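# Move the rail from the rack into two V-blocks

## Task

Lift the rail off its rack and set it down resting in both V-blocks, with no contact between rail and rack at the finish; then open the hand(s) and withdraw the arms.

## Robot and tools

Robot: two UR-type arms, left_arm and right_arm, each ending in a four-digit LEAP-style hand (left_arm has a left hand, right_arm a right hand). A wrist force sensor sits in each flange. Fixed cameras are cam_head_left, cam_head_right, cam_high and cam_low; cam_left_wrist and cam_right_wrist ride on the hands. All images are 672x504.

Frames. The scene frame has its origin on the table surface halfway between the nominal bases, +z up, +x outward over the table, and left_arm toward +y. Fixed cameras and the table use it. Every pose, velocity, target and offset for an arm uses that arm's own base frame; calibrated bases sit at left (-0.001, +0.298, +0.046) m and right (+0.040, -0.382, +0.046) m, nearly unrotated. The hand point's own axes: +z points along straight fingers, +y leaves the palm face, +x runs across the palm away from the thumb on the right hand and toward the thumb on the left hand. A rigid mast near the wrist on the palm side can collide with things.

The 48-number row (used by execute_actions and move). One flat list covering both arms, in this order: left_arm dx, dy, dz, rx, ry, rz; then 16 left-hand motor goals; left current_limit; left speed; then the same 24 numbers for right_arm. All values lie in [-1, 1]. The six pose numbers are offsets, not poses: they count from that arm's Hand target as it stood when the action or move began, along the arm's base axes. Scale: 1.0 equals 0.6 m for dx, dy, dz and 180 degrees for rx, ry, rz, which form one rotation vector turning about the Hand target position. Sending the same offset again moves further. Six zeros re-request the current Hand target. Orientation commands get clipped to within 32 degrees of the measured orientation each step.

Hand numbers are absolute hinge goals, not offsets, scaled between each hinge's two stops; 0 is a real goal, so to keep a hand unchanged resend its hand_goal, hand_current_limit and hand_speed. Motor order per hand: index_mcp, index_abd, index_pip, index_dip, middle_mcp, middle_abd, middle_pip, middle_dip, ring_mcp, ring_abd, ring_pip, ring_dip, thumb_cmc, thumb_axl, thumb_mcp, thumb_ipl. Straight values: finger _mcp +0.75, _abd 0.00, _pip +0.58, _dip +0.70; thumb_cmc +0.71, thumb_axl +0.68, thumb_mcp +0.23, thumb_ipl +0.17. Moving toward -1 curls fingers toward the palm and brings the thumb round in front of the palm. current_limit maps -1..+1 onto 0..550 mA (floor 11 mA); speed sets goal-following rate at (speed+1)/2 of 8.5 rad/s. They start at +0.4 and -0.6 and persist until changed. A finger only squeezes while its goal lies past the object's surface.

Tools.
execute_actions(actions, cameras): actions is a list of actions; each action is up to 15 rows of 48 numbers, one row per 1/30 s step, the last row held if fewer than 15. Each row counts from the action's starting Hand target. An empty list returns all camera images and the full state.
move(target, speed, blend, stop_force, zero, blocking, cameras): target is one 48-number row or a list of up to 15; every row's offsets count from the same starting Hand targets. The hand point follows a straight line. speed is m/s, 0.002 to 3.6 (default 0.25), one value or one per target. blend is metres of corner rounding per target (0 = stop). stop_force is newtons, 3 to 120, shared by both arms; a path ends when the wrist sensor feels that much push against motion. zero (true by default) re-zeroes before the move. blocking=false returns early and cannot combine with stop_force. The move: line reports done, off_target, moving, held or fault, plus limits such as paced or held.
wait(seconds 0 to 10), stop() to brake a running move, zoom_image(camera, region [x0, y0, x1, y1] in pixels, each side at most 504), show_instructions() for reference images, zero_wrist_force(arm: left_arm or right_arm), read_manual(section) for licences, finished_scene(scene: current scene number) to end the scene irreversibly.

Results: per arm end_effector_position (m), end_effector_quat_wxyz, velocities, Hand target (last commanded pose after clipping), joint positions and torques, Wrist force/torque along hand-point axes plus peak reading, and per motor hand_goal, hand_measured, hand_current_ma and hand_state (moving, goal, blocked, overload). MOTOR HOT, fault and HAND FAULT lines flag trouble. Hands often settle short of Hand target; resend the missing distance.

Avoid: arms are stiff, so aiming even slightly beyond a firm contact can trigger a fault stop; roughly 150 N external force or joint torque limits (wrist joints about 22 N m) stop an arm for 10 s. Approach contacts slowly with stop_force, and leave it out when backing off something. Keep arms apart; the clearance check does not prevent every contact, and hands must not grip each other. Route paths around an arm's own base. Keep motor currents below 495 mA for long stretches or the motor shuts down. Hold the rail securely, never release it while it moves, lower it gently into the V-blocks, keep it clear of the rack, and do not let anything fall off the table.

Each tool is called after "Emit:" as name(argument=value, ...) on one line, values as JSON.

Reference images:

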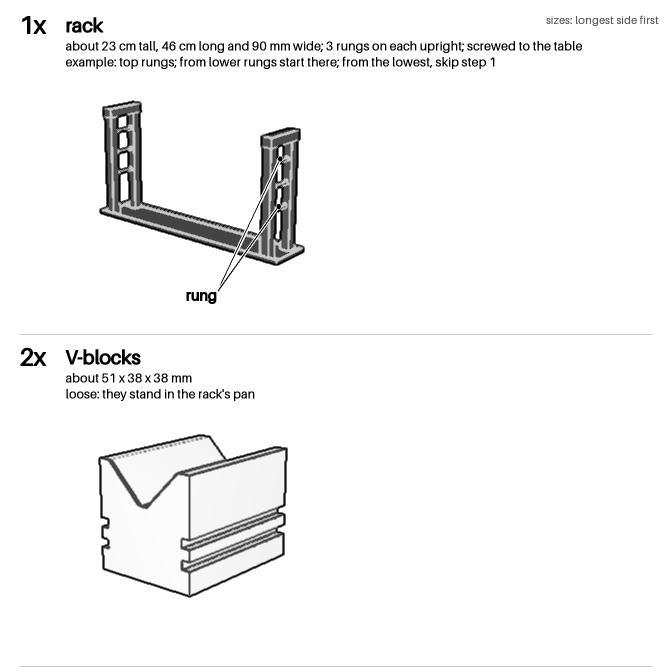

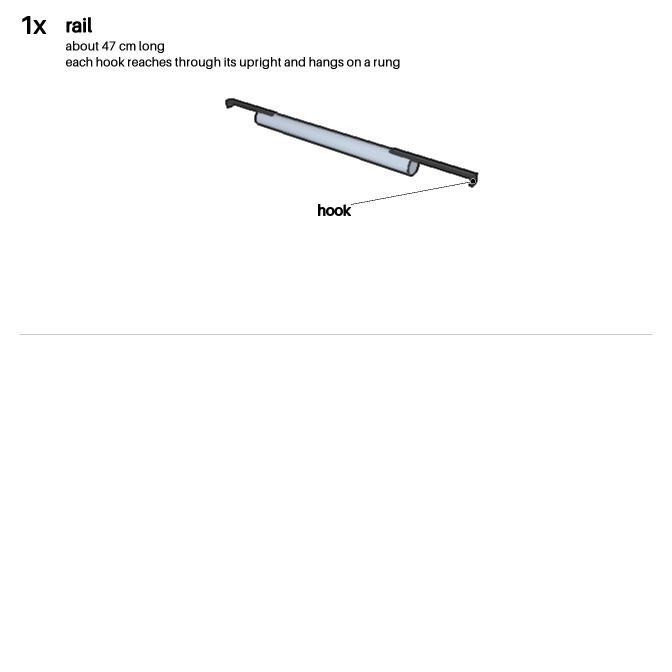

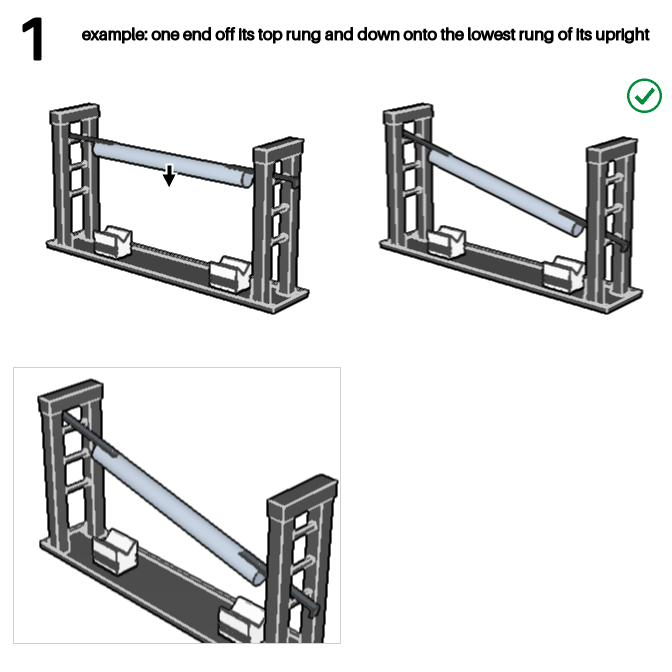

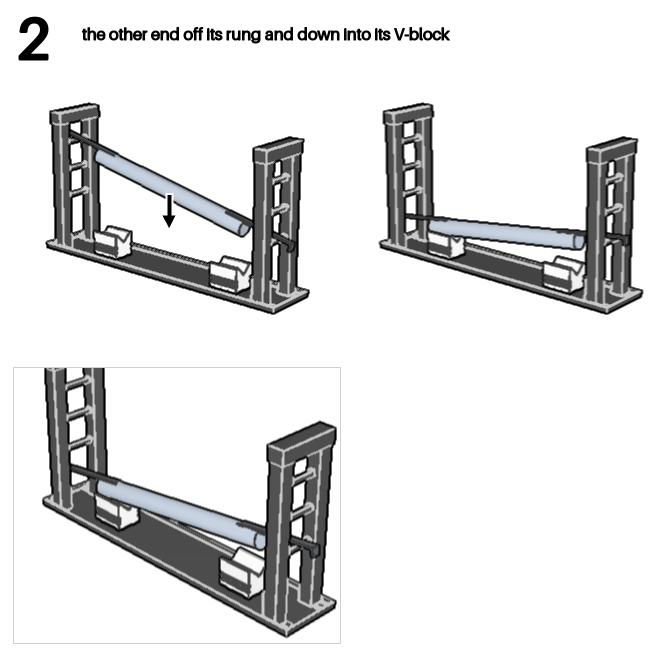

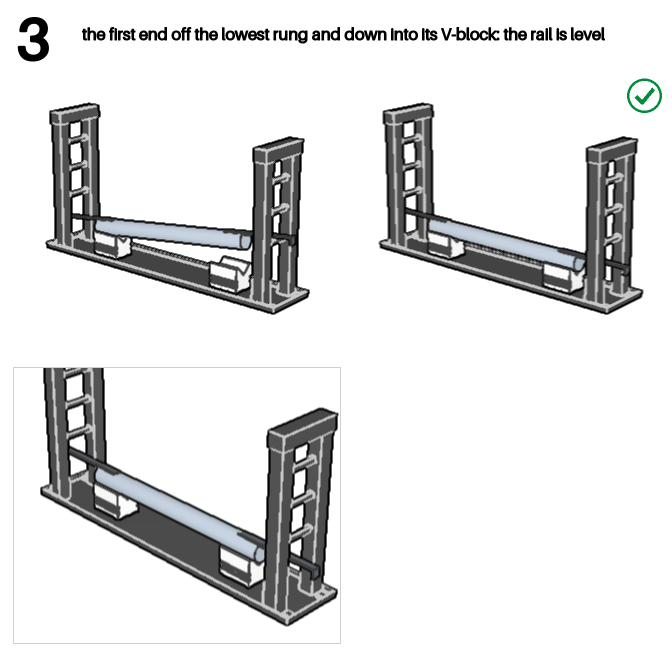

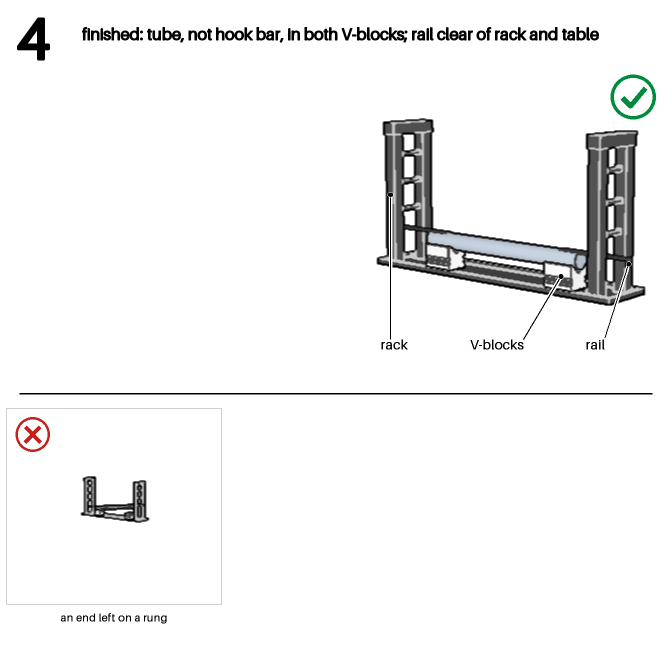

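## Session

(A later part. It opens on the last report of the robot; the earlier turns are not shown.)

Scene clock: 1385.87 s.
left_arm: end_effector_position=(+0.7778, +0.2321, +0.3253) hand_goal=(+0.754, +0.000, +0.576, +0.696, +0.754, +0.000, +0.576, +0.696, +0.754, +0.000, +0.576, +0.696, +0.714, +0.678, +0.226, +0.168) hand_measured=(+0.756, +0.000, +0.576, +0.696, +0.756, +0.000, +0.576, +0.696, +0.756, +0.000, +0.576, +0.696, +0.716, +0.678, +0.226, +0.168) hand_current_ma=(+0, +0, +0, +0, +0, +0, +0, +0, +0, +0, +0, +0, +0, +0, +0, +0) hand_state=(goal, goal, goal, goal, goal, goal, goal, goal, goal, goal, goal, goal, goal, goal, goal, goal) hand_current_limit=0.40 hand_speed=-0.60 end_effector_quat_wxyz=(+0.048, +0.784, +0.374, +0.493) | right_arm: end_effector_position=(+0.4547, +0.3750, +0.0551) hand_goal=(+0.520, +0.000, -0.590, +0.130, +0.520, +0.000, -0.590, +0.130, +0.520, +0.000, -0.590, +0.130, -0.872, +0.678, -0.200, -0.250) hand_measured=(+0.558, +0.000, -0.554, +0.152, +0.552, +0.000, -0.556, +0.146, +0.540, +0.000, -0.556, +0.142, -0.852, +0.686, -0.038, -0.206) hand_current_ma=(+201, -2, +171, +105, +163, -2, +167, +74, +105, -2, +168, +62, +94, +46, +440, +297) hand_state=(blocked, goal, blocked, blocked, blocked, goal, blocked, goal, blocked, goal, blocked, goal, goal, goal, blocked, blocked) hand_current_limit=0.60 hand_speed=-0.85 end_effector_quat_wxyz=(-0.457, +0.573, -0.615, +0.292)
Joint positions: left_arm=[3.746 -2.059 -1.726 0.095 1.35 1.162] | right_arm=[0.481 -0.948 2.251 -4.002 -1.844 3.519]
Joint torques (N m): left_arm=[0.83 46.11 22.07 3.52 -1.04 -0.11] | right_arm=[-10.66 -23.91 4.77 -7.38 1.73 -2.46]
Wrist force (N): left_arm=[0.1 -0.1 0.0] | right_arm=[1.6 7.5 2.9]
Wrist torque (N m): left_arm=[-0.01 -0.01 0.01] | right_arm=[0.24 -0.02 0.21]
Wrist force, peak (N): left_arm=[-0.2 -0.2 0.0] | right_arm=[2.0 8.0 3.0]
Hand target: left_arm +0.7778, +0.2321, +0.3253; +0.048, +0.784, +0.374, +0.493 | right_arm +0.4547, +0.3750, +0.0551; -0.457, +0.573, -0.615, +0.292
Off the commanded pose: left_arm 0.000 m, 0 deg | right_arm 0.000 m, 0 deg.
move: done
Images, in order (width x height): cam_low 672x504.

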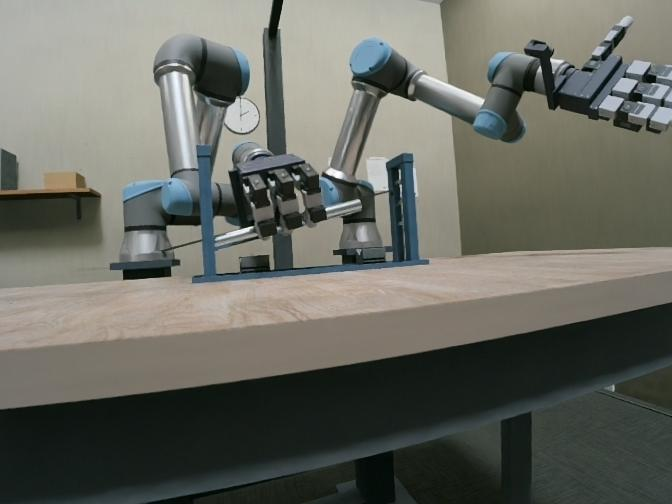

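Emit:
move(target=[[0,0,0,0,0,0, 0.754,0,0.576,0.696,0.754,0,0.576,0.696,0.754,0,0.576,0.696,0.714,0.678,0.226,0.168,0.4,-0.6, 0.0002,-0.0025,-0.039,-0.0504,-0.0039,0.0056, 0.52,0,-0.59,0.13,0.52,0,-0.59,0.13,0.52,0,-0.59,0.13,-0.873,0.677,-0.2,-0.25,0.6,-0.85]], speed=0.03, cameras=["cam_high","cam_low","cam_right_wrist","cam_head_left","cam_head_right"])

Emit:
zoom_image(camera="cam_low", region=[180, 130, 450, 290])

Emit:
zoom_image(camera="cam_low", region=[160, 190, 280, 280])

Emit:
zoom_image(camera="cam_high", region=[370, 150, 430, 230])

Emit:
zoom_image(camera="cam_right_wrist", region=[460, 200, 640, 400])

Emit:
zoom_image(camera="cam_head_right", region=[255, 240, 325, 310])

Scene clock: 1441.80 s.
left_arm: end_effector_position=(+0.7778, +0.2321, +0.3253) hand_goal=(+0.754, +0.000, +0.576, +0.696, +0.754, +0.000, +0.576, +0.696, +0.754, +0.000, +0.576, +0.696, +0.714, +0.678, +0.226, +0.168) hand_measured=(+0.756, +0.000, +0.576, +0.696, +0.756, +0.000, +0.576, +0.696, +0.756, +0.000, +0.576, +0.696, +0.716, +0.678, +0.226, +0.168) hand_current_ma=(+0, +0, +0, +0, +0, +0, +0, +0, +0, +0, +0, +0, +0, +0, +0, +0) hand_state=(goal, goal, goal, goal, goal, goal, goal, goal, goal, goal, goal, goal, goal, goal, goal, goal) hand_current_limit=0.40 hand_speed=-0.60 end_effector_quat_wxyz=(+0.048, +0.784, +0.374, +0.493) | right_arm: end_effector_position=(+0.4548, +0.3735, +0.0317) hand_goal=(+0.520, +0.000, -0.590, +0.130, +0.520, +0.000, -0.590, +0.130, +0.520, +0.000, -0.590, +0.130, -0.872, +0.678, -0.200, -0.250) hand_measured=(+0.558, +0.000, -0.554, +0.152, +0.552, +0.000, -0.556, +0.146, +0.540, +0.000, -0.556, +0.142, -0.852, +0.686, -0.036, -0.206) hand_current_ma=(+201, -2, +171, +105, +161, -2, +167, +74, +105, -2, +168, +62, +94, +46, +440, +297) hand_state=(blocked, goal, blocked, blocked, blocked, goal, blocked, goal, blocked, goal, blocked, goal, goal, goal, blocked, blocked) hand_current_limit=0.60 hand_speed=-0.85 end_effector_quat_wxyz=(-0.416, +0.611, -0.582, +0.339)
Joint positions: left_arm=[3.746 -2.059 -1.726 0.095 1.35 1.162] | right_arm=[0.531 -0.896 2.209 -3.984 -1.936 3.398]
Joint torques (N m): left_arm=[0.34 46.49 21.79 3.69 -1.06 -0.07] | right_arm=[11.23 -23.68 -24.11 -1.56 -1.72 -2.57]
Wrist force (N): left_arm=[-0.1 -0.1 -0.1] | right_arm=[0.4 7.8 2.4]
Wrist torque (N m): left_arm=[0.00 0.01 0.00] | right_arm=[0.30 -0.04 0.30]
Wrist force, peak (N): left_arm=[-0.3 -0.3 0.1] | right_arm=[1.9 7.8 3.3]
Hand target: left_arm +0.7778, +0.2321, +0.3253; +0.048, +0.784, +0.374, +0.493 | right_arm +0.4548, +0.3735, +0.0317; -0.416, +0.611, -0.582, +0.340
Off the commanded pose: left_arm 0.000 m, 0 deg | right_arm 0.000 m, 0 deg.
move: done
camera_calibration:
cam_right_wrist: T_world_to_cam=[[-0.340446, 0.74939, -0.5679, -0.0764392], [-0.449504, 0.400776, 0.798326, -0.0148303], [0.825858, 0.527061, 0.200412, -0.44971], [0, 0, 0, 1]] pos_world=[0.338707, 0.300251, 0.0585567]
Images, in order (width x height): cam_head_left 672x504, cam_head_right 672x504, cam_high 672x504, cam_low 672x504, cam_right_wrist 672x504.

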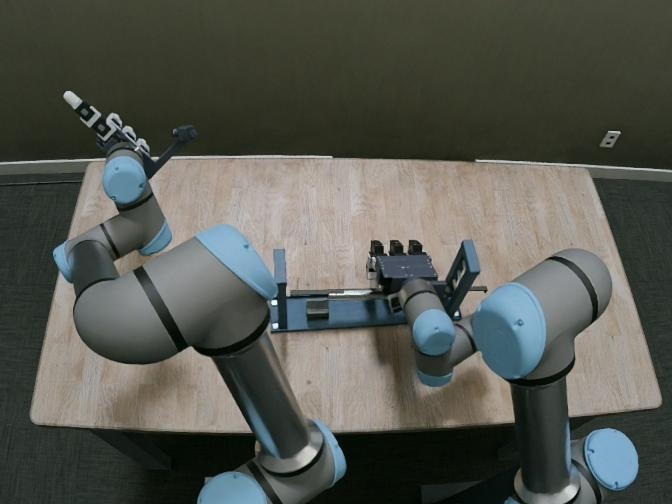

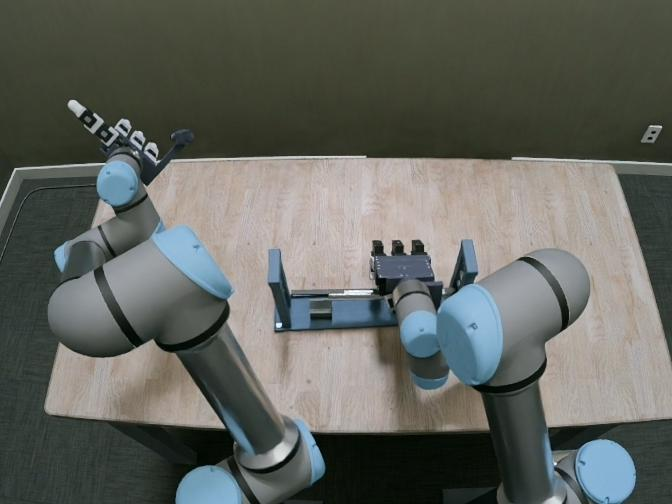

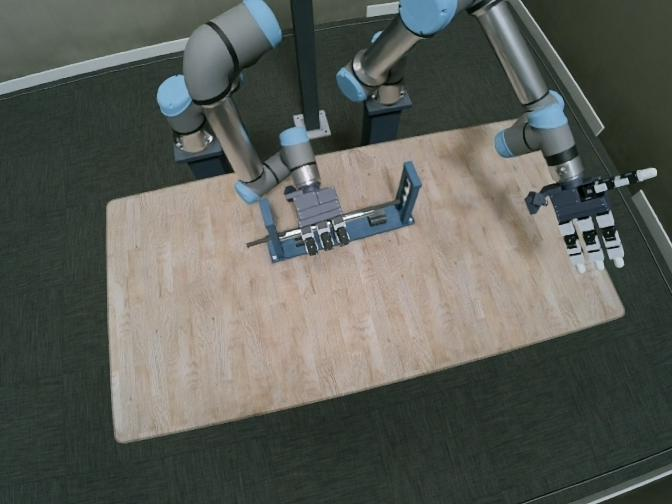

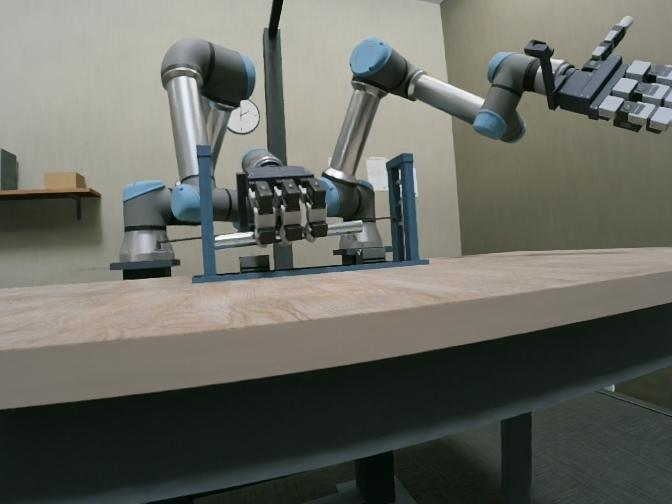

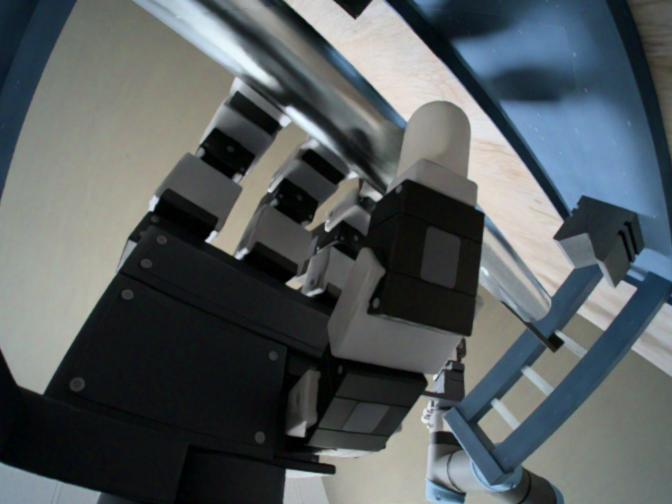

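Scaled by 1.867 from the camera's 672x504 image, which has a finer 960x720 frame.

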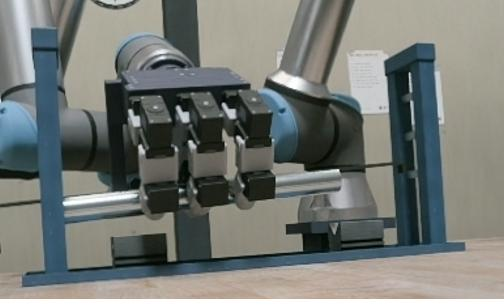

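Scaled by 4.200 from the camera's 672x504 image, which has a finer 960x720 frame.

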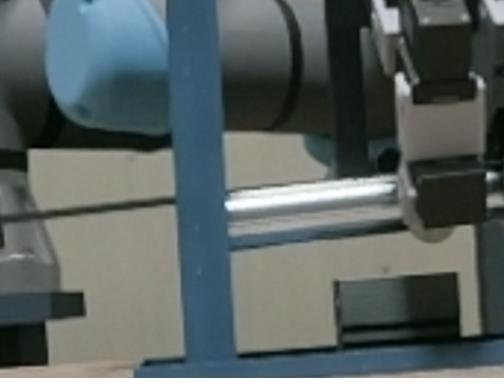

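Scaled by 6.300 from the camera's 672x504 image, which has a finer 960x720 frame.

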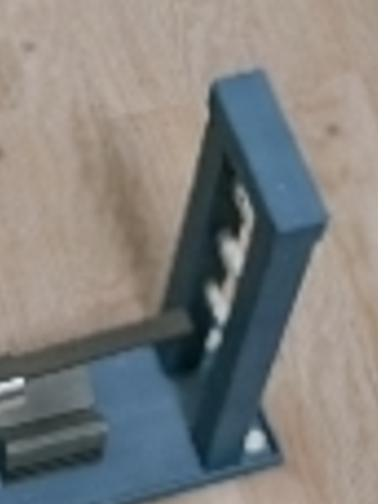

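Scaled by 2.520 from the camera's 672x504 image, which has a finer 960x720 frame.

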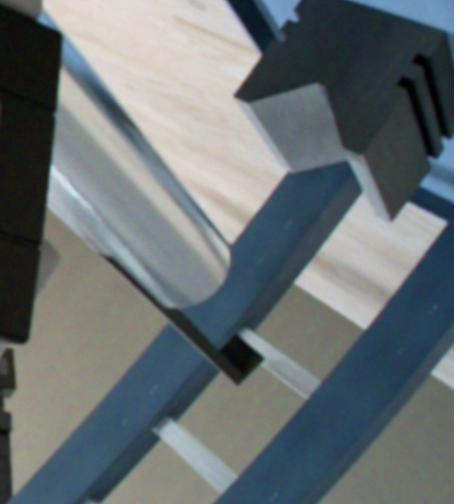

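Scaled by 7.200 from the camera's 672x504 image, which has a finer 960x720 frame.

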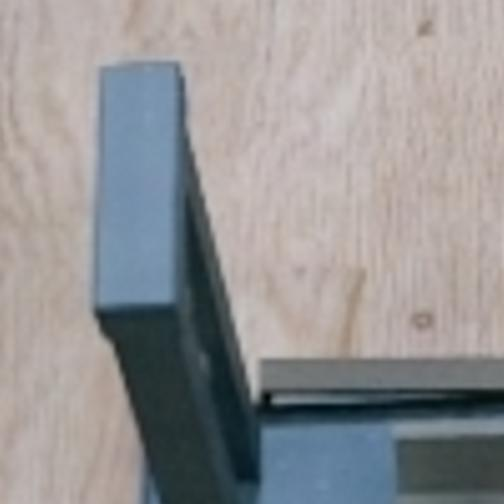

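Emit:
zoom_image(camera="cam_head_right", region=[265, 270, 385, 340])

Emit:
zoom_image(camera="cam_head_left", region=[265, 270, 385, 340])

Emit:
zoom_image(camera="cam_high", region=[270, 190, 420, 270])

Scaled by 4.200 from the camera's 672x504 image, which has a finer 960x720 frame.

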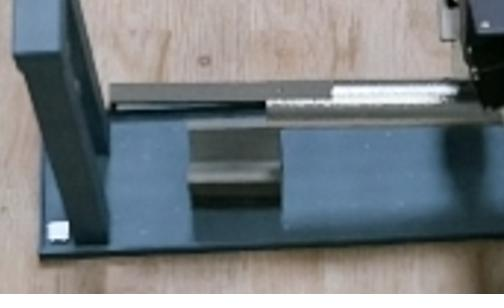

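Scaled by 4.200 from the camera's 672x504 image, which has a finer 960x720 frame.

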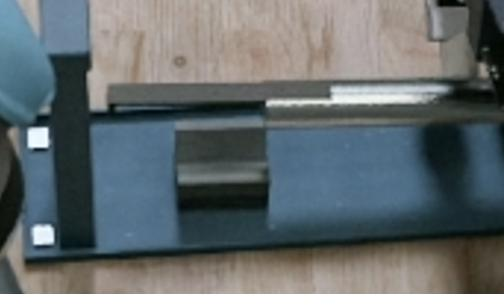

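Scaled by 3.360 from the camera's 672x504 image, which has a finer 960x720 frame.

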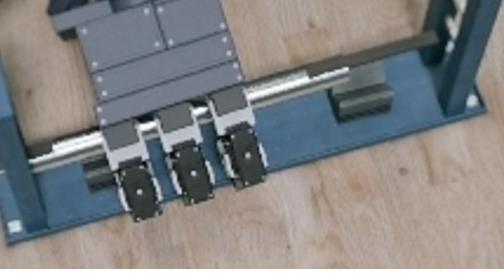

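Emit:
move(target=[[0,0,0,0,0,0, 0.754,0,0.576,0.696,0.754,0,0.576,0.696,0.754,0,0.576,0.696,0.714,0.678,0.226,0.168,0.4,-0.6, 0.0002,-0.0033,-0.02,-0.0222,-0.0017,0, 0.52,0,-0.59,0.13,0.52,0,-0.59,0.13,0.52,0,-0.59,0.13,-0.873,0.677,-0.2,-0.25,0.6,-0.85]], speed=0.03, cameras=["cam_high","cam_low","cam_right_wrist","cam_head_left","cam_head_right"])

Emit:
zoom_image(camera="cam_low", region=[180, 180, 300, 290])

Emit:
zoom_image(camera="cam_low", region=[320, 180, 440, 290])

Emit:
zoom_image(camera="cam_high", region=[370, 150, 430, 230])

Emit:
zoom_image(camera="cam_right_wrist", region=[460, 200, 640, 400])

Emit:
zoom_image(camera="cam_head_right", region=[265, 270, 385, 340])

Scene clock: 1503.40 s.
left_arm: end_effector_position=(+0.7778, +0.2321, +0.3253) hand_goal=(+0.754, +0.000, +0.576, +0.696, +0.754, +0.000, +0.576, +0.696, +0.754, +0.000, +0.576, +0.696, +0.714, +0.678, +0.226, +0.168) hand_measured=(+0.756, +0.000, +0.576, +0.696, +0.756, +0.000, +0.576, +0.696, +0.756, +0.000, +0.576, +0.696, +0.716, +0.678, +0.226, +0.168) hand_current_ma=(+0, +0, +0, +0, +0, +0, +0, +0, +0, +0, +0, +0, +0, +0, +0, +0) hand_state=(goal, goal, goal, goal, goal, goal, goal, goal, goal, goal, goal, goal, goal, goal, goal, goal) hand_current_limit=0.40 hand_speed=-0.60 end_effector_quat_wxyz=(+0.048, +0.784, +0.374, +0.493) | right_arm: end_effector_position=(+0.4549, +0.3715, +0.0198) hand_goal=(+0.520, +0.000, -0.590, +0.130, +0.520, +0.000, -0.590, +0.130, +0.520, +0.000, -0.590, +0.130, -0.872, +0.678, -0.200, -0.250) hand_measured=(+0.558, +0.000, -0.554, +0.152, +0.552, +0.000, -0.556, +0.146, +0.540, +0.000, -0.556, +0.142, -0.852, +0.686, -0.036, -0.206) hand_current_ma=(+201, -2, +171, +105, +161, -2, +167, +74, +105, -2, +168, +62, +94, +46, +440, +297) hand_state=(blocked, goal, blocked, blocked, blocked, goal, blocked, goal, blocked, goal, blocked, goal, goal, goal, blocked, blocked) hand_current_limit=0.60 hand_speed=-0.85 end_effector_quat_wxyz=(-0.396, +0.624, -0.568, +0.361)
Joint positions: left_arm=[3.746 -2.059 -1.726 0.095 1.35 1.162] | right_arm=[0.552 -0.866 2.188 -3.981 -1.984 3.349]
Joint torques (N m): left_arm=[0.18 46.19 21.3 3.62 -0.99 0.02] | right_arm=[12.08 -25.45 -24.91 -1.48 -1.92 -2.76]
Wrist force (N): left_arm=[-0.1 -0.1 0.0] | right_arm=[0.0 8.0 2.5]
Wrist torque (N m): left_arm=[-0.01 0.02 0.00] | right_arm=[0.30 -0.02 0.31]
Wrist force, peak (N): left_arm=[0.0 -0.4 -0.1] | right_arm=[-0.4 8.3 2.4]
Hand target: left_arm +0.7778, +0.2321, +0.3253; +0.048, +0.784, +0.374, +0.493 | right_arm +0.4549, +0.3715, +0.0197; -0.396, +0.624, -0.568, +0.361
Off the commanded pose: left_arm 0.000 m, 0 deg | right_arm 0.000 m, 0 deg.
move: done
camera_calibration:
cam_right_wrist: T_world_to_cam=[[-0.337297, 0.707877, -0.620597, -0.066677], [-0.453738, 0.45536, 0.766009, -0.022129], [0.824835, 0.539961, 0.1676, -0.450053], [0, 0, 0, 1]] pos_world=[0.338689, 0.300287, 0.0510001]
Images, in order (width x height): cam_head_left 672x504, cam_head_right 672x504, cam_high 672x504, cam_low 672x504, cam_right_wrist 672x504.

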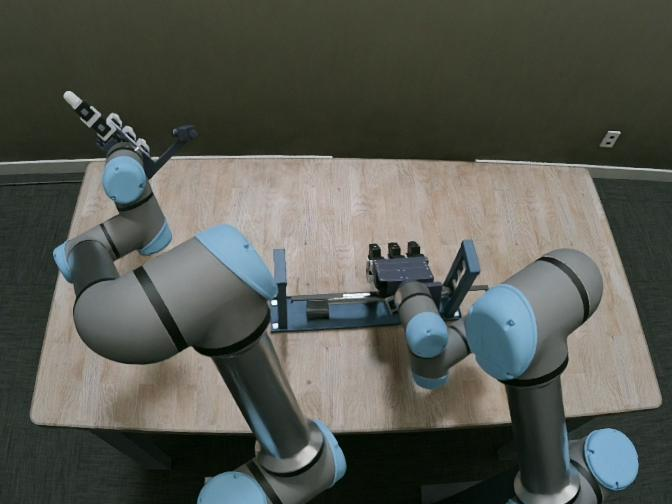

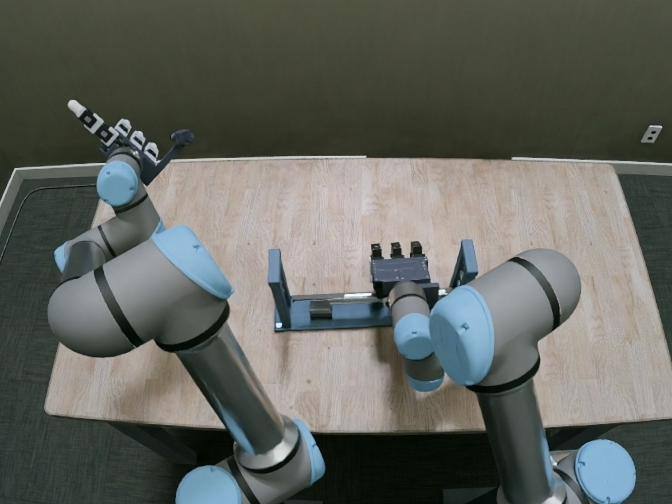

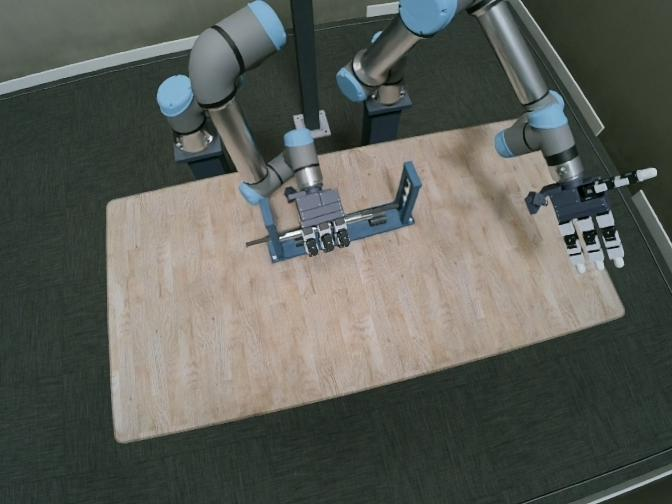

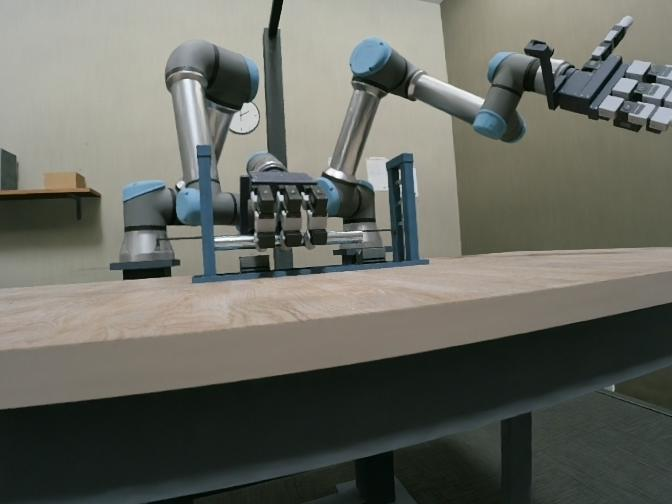

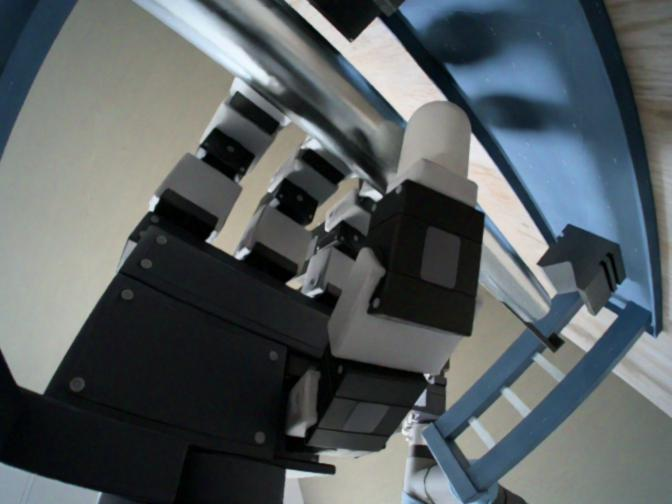

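Scaled by 4.200 from the camera's 672x504 image, which has a finer 960x720 frame.

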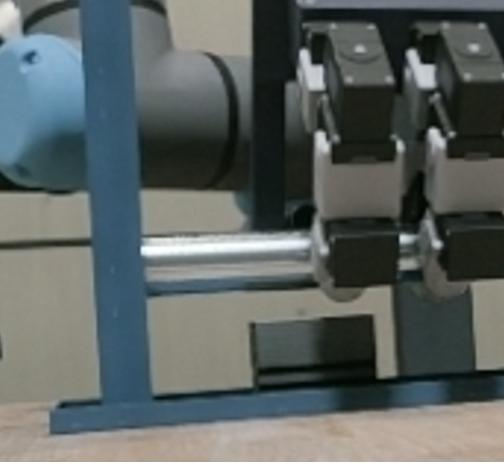

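Scaled by 4.200 from the camera's 672x504 image, which has a finer 960x720 frame.

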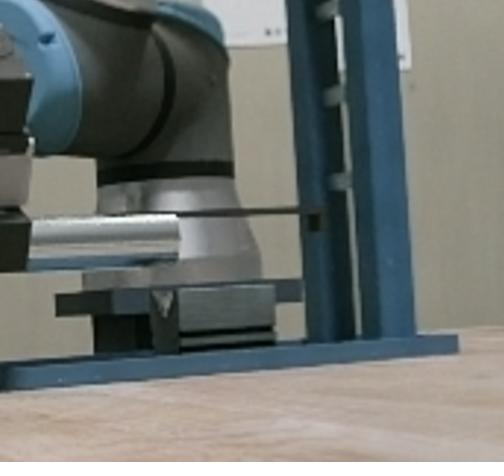

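Scaled by 6.300 from the camera's 672x504 image, which has a finer 960x720 frame.

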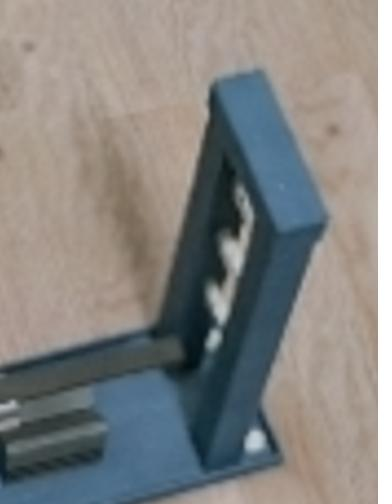

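Scaled by 2.520 from the camera's 672x504 image, which has a finer 960x720 frame.

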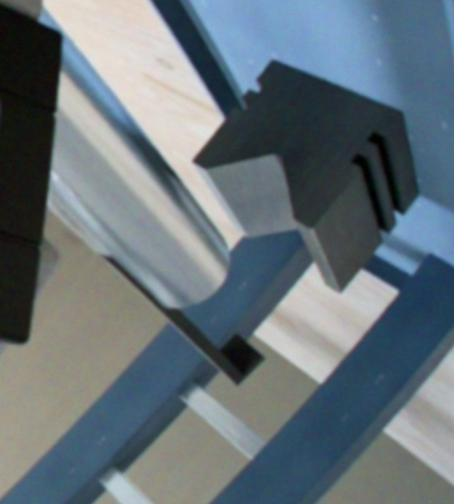

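Scaled by 4.200 from the camera's 672x504 image, which has a finer 960x720 frame.

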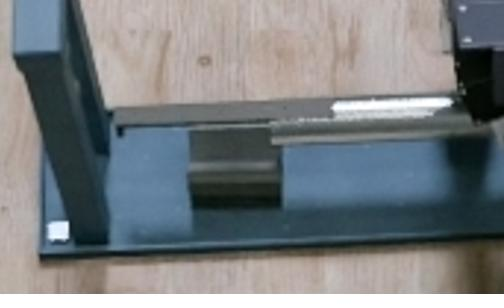

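Emit:
zoom_image(camera="cam_right_wrist", region=[520, 200, 650, 350])

Emit:
zoom_image(camera="cam_right_wrist", region=[280, 0, 440, 80])

Emit:
zoom_image(camera="cam_high", region=[270, 190, 420, 270])

Scaled by 3.360 from the camera's 672x504 image, which has a finer 960x720 frame.

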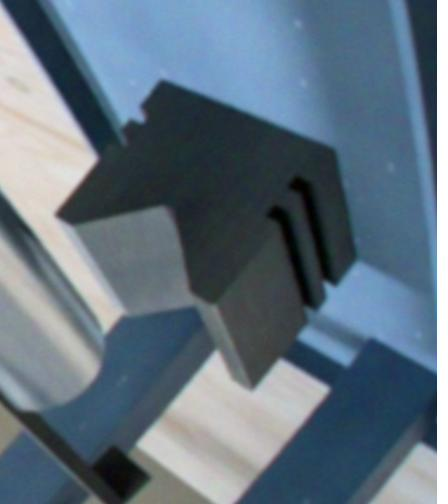

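Scaled by 3.150 from the camera's 672x504 image, which has a finer 960x720 frame.

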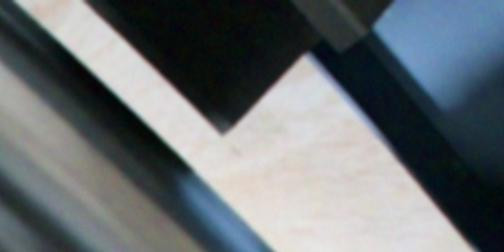

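Scaled by 3.360 from the camera's 672x504 image, which has a finer 960x720 frame.

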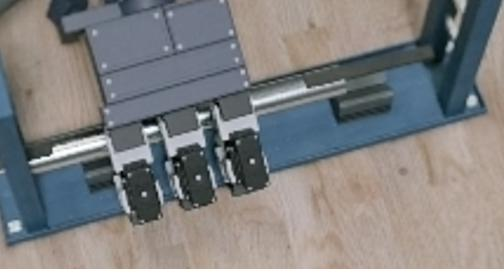

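Emit:
zoom_image(camera="cam_head_left", region=[265, 280, 345, 330])

Emit:
zoom_image(camera="cam_head_right", region=[265, 280, 345, 330])

Scaled by 6.300 from the camera's 672x504 image, which has a finer 960x720 frame.

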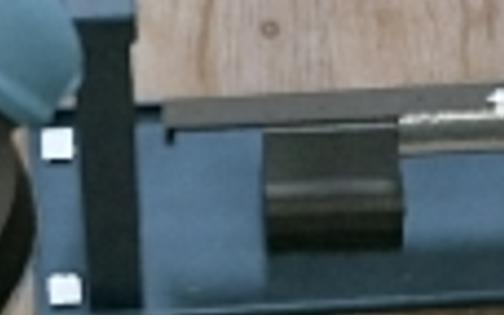

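Scaled by 6.300 from the camera's 672x504 image, which has a finer 960x720 frame.

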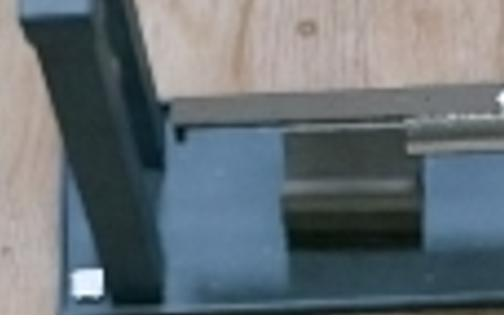

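Emit:
move(target=[[0,0,0,0,0,0, 0.754,0,0.576,0.696,0.754,0,0.576,0.696,0.754,0,0.576,0.696,0.714,0.678,0.226,0.168,0.4,-0.6, -0.0032,0.0415,0,0,0,0, 0.52,0,-0.59,0.13,0.52,0,-0.59,0.13,0.52,0,-0.59,0.13,-0.873,0.677,-0.2,-0.25,0.6,-0.85],[0,0,0,0,0,0, 0.754,0,0.576,0.696,0.754,0,0.576,0.696,0.754,0,0.576,0.696,0.714,0.678,0.226,0.168,0.4,-0.6, -0.0137,0.0892,0,0,0,0, 0.52,0,-0.59,0.13,0.52,0,-0.59,0.13,0.52,0,-0.59,0.13,-0.873,0.677,-0.2,-0.25,0.6,-0.85]], speed=0.03, stop_force=5, cameras=["cam_high","cam_low","cam_right_wrist","cam_head_left","cam_head_right"])

Emit:
zoom_image(camera="cam_low", region=[180, 180, 300, 290])

Emit:
zoom_image(camera="cam_low", region=[320, 180, 440, 290])

Emit:
zoom_image(camera="cam_right_wrist", region=[460, 150, 660, 350])

Emit:
zoom_image(camera="cam_head_right", region=[245, 270, 345, 340])

Emit:
zoom_image(camera="cam_high", region=[240, 170, 440, 270])

Scene clock: 1694.97 s.
left_arm: end_effector_position=(+0.7778, +0.2321, +0.3253) hand_goal=(+0.754, +0.000, +0.576, +0.696, +0.754, +0.000, +0.576, +0.696, +0.754, +0.000, +0.576, +0.696, +0.714, +0.678, +0.226, +0.168) hand_measured=(+0.756, +0.000, +0.576, +0.696, +0.756, +0.000, +0.576, +0.696, +0.756, +0.000, +0.576, +0.696, +0.716, +0.678, +0.226, +0.168) hand_current_ma=(+0, +0, +0, +0, +0, +0, +0, +0, +0, +0, +0, +0, +0, +0, +0, +0) hand_state=(goal, goal, goal, goal, goal, goal, goal, goal, goal, goal, goal, goal, goal, goal, goal, goal) hand_current_limit=0.40 hand_speed=-0.60 end_effector_quat_wxyz=(+0.048, +0.784, +0.374, +0.493) | right_arm: end_effector_position=(+0.4467, +0.4250, +0.0197) hand_goal=(+0.520, +0.000, -0.590, +0.130, +0.520, +0.000, -0.590, +0.130, +0.520, +0.000, -0.590, +0.130, -0.872, +0.678, -0.200, -0.250) hand_measured=(+0.558, +0.000, -0.554, +0.152, +0.552, +0.000, -0.556, +0.146, +0.540, +0.000, -0.556, +0.142, -0.852, +0.686, -0.036, -0.206) hand_current_ma=(+201, -2, +171, +105, +161, -2, +167, +74, +105, -2, +168, +62, +94, +46, +440, +297) hand_state=(blocked, goal, blocked, blocked, blocked, goal, blocked, goal, blocked, goal, blocked, goal, goal, goal, blocked, blocked) hand_current_limit=0.60 hand_speed=-0.85 end_effector_quat_wxyz=(-0.396, +0.624, -0.568, +0.361)
Joint positions: left_arm=[3.746 -2.059 -1.726 0.095 1.35 1.162] | right_arm=[0.664 -0.84 2.087 -3.879 -2.082 3.407]
Joint torques (N m): left_arm=[0.68 46.53 22.41 3.71 -0.99 -0.09] | right_arm=[11.49 -28.31 -26.14 -1.34 -2.19 2.43]
Wrist force (N): left_arm=[-0.2 -0.2 -0.2] | right_arm=[-0.8 8.2 2.0]
Wrist torque (N m): left_arm=[-0.01 0.03 -0.02] | right_arm=[0.38 0.06 0.20]
Wrist force, peak (N): left_arm=[0.0 -0.3 0.3] | right_arm=[-0.1 8.6 2.8]
Hand target: left_arm +0.7778, +0.2321, +0.3253; +0.048, +0.784, +0.374, +0.493 | right_arm +0.4467, +0.4250, +0.0197; -0.396, +0.624, -0.568, +0.361
Off the commanded pose: left_arm 0.000 m, 0 deg | right_arm 0.000 m, 0 deg.
move: done
camera_calibration:
cam_right_wrist: T_world_to_cam=[[-0.337242, 0.707559, -0.62099, -0.107265], [-0.453806, 0.455752, 0.765735, -0.0502358], [0.82482, 0.540047, 0.167396, -0.472176], [0, 0, 0, 1]] pos_world=[0.330488, 0.353788, 0.0508973]
Images, in order (width x height): cam_head_left 672x504, cam_head_right 672x504, cam_high 672x504, cam_low 672x504, cam_right_wrist 672x504.

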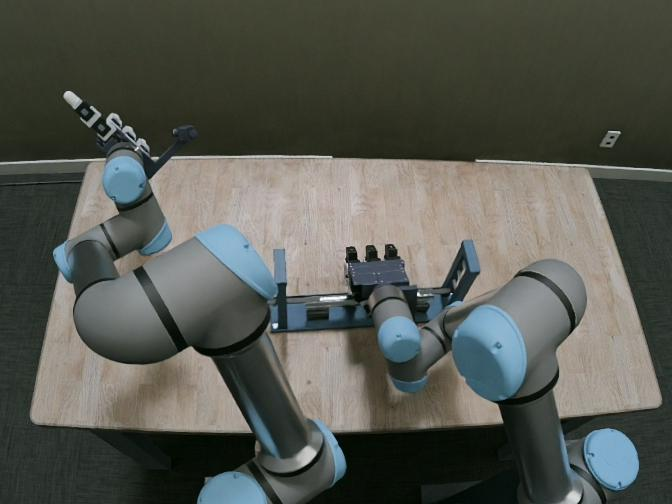

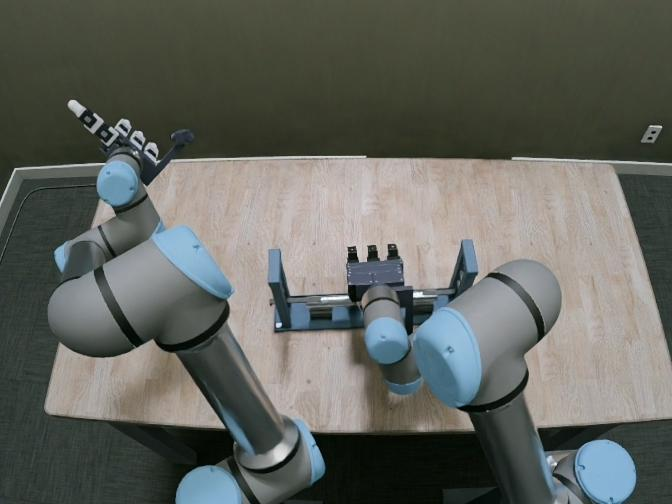

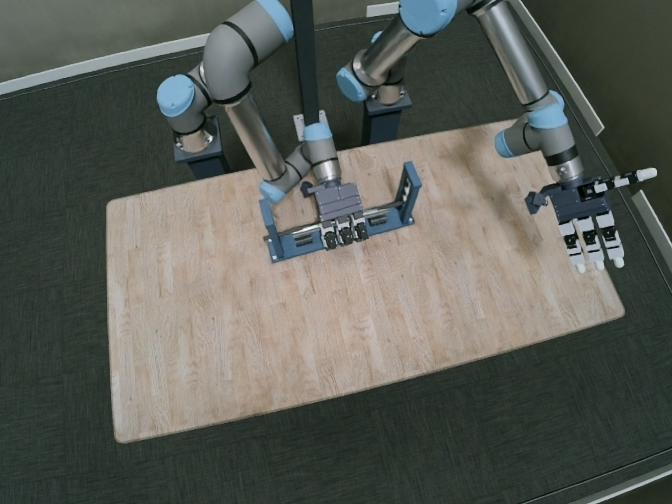

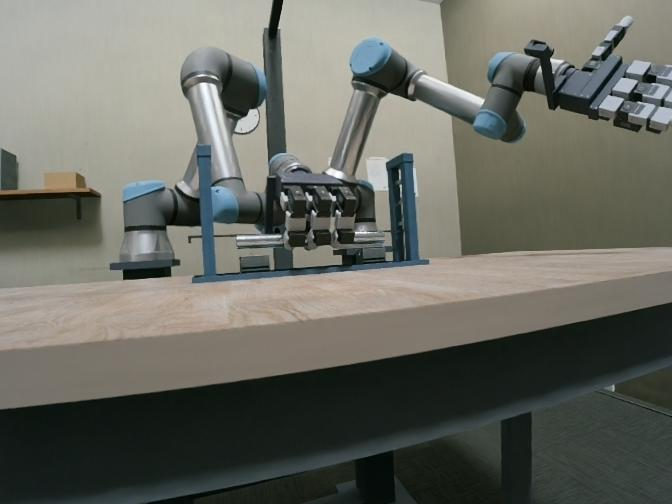

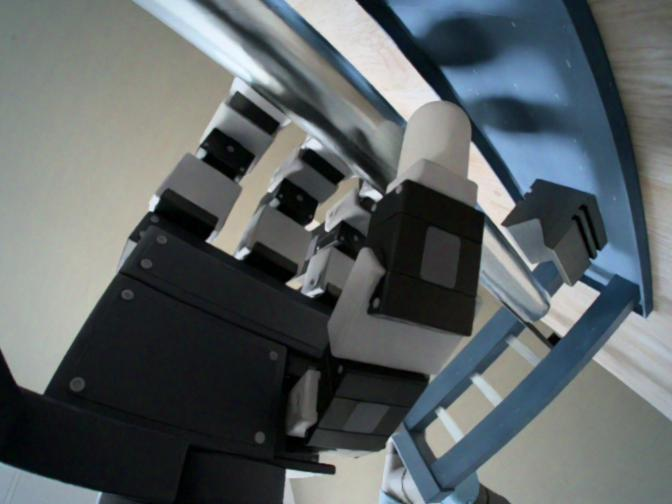

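Scaled by 4.200 from the camera's 672x504 image, which has a finer 960x720 frame.

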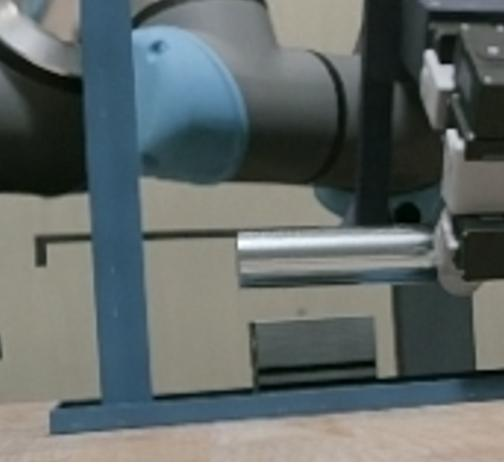

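Scaled by 4.200 from the camera's 672x504 image, which has a finer 960x720 frame.

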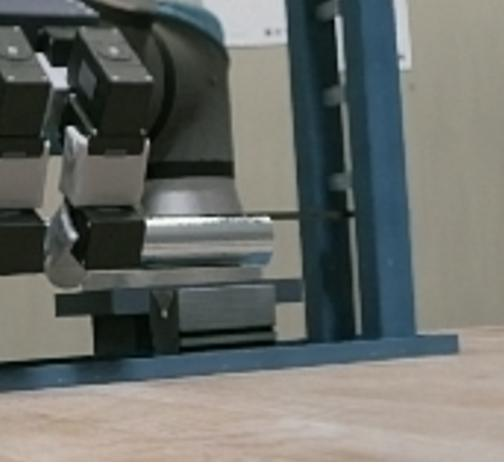

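Scaled by 2.520 from the camera's 672x504 image, which has a finer 960x720 frame.

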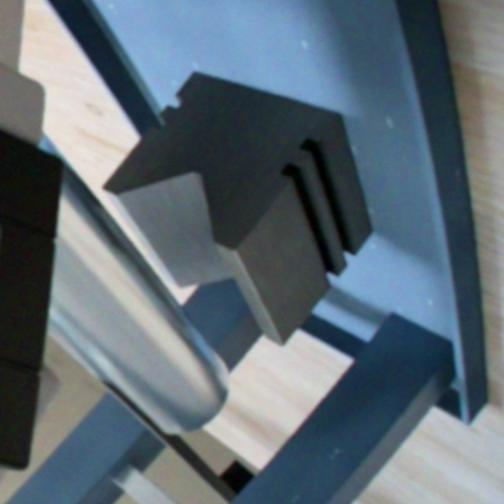

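Scaled by 5.040 from the camera's 672x504 image, which has a finer 960x720 frame.

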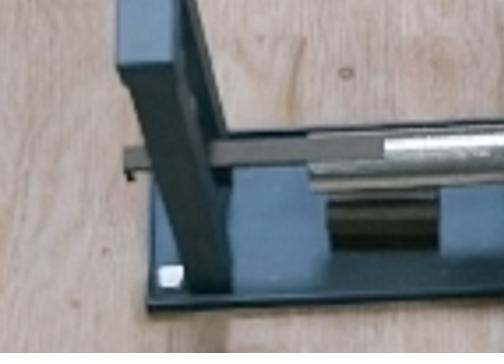

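Scaled by 2.520 from the camera's 672x504 image, which has a finer 960x720 frame.

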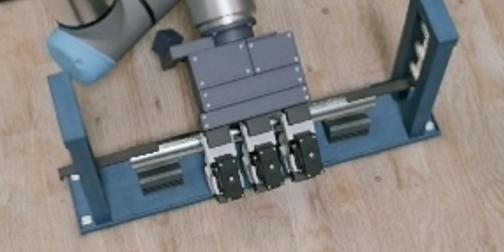

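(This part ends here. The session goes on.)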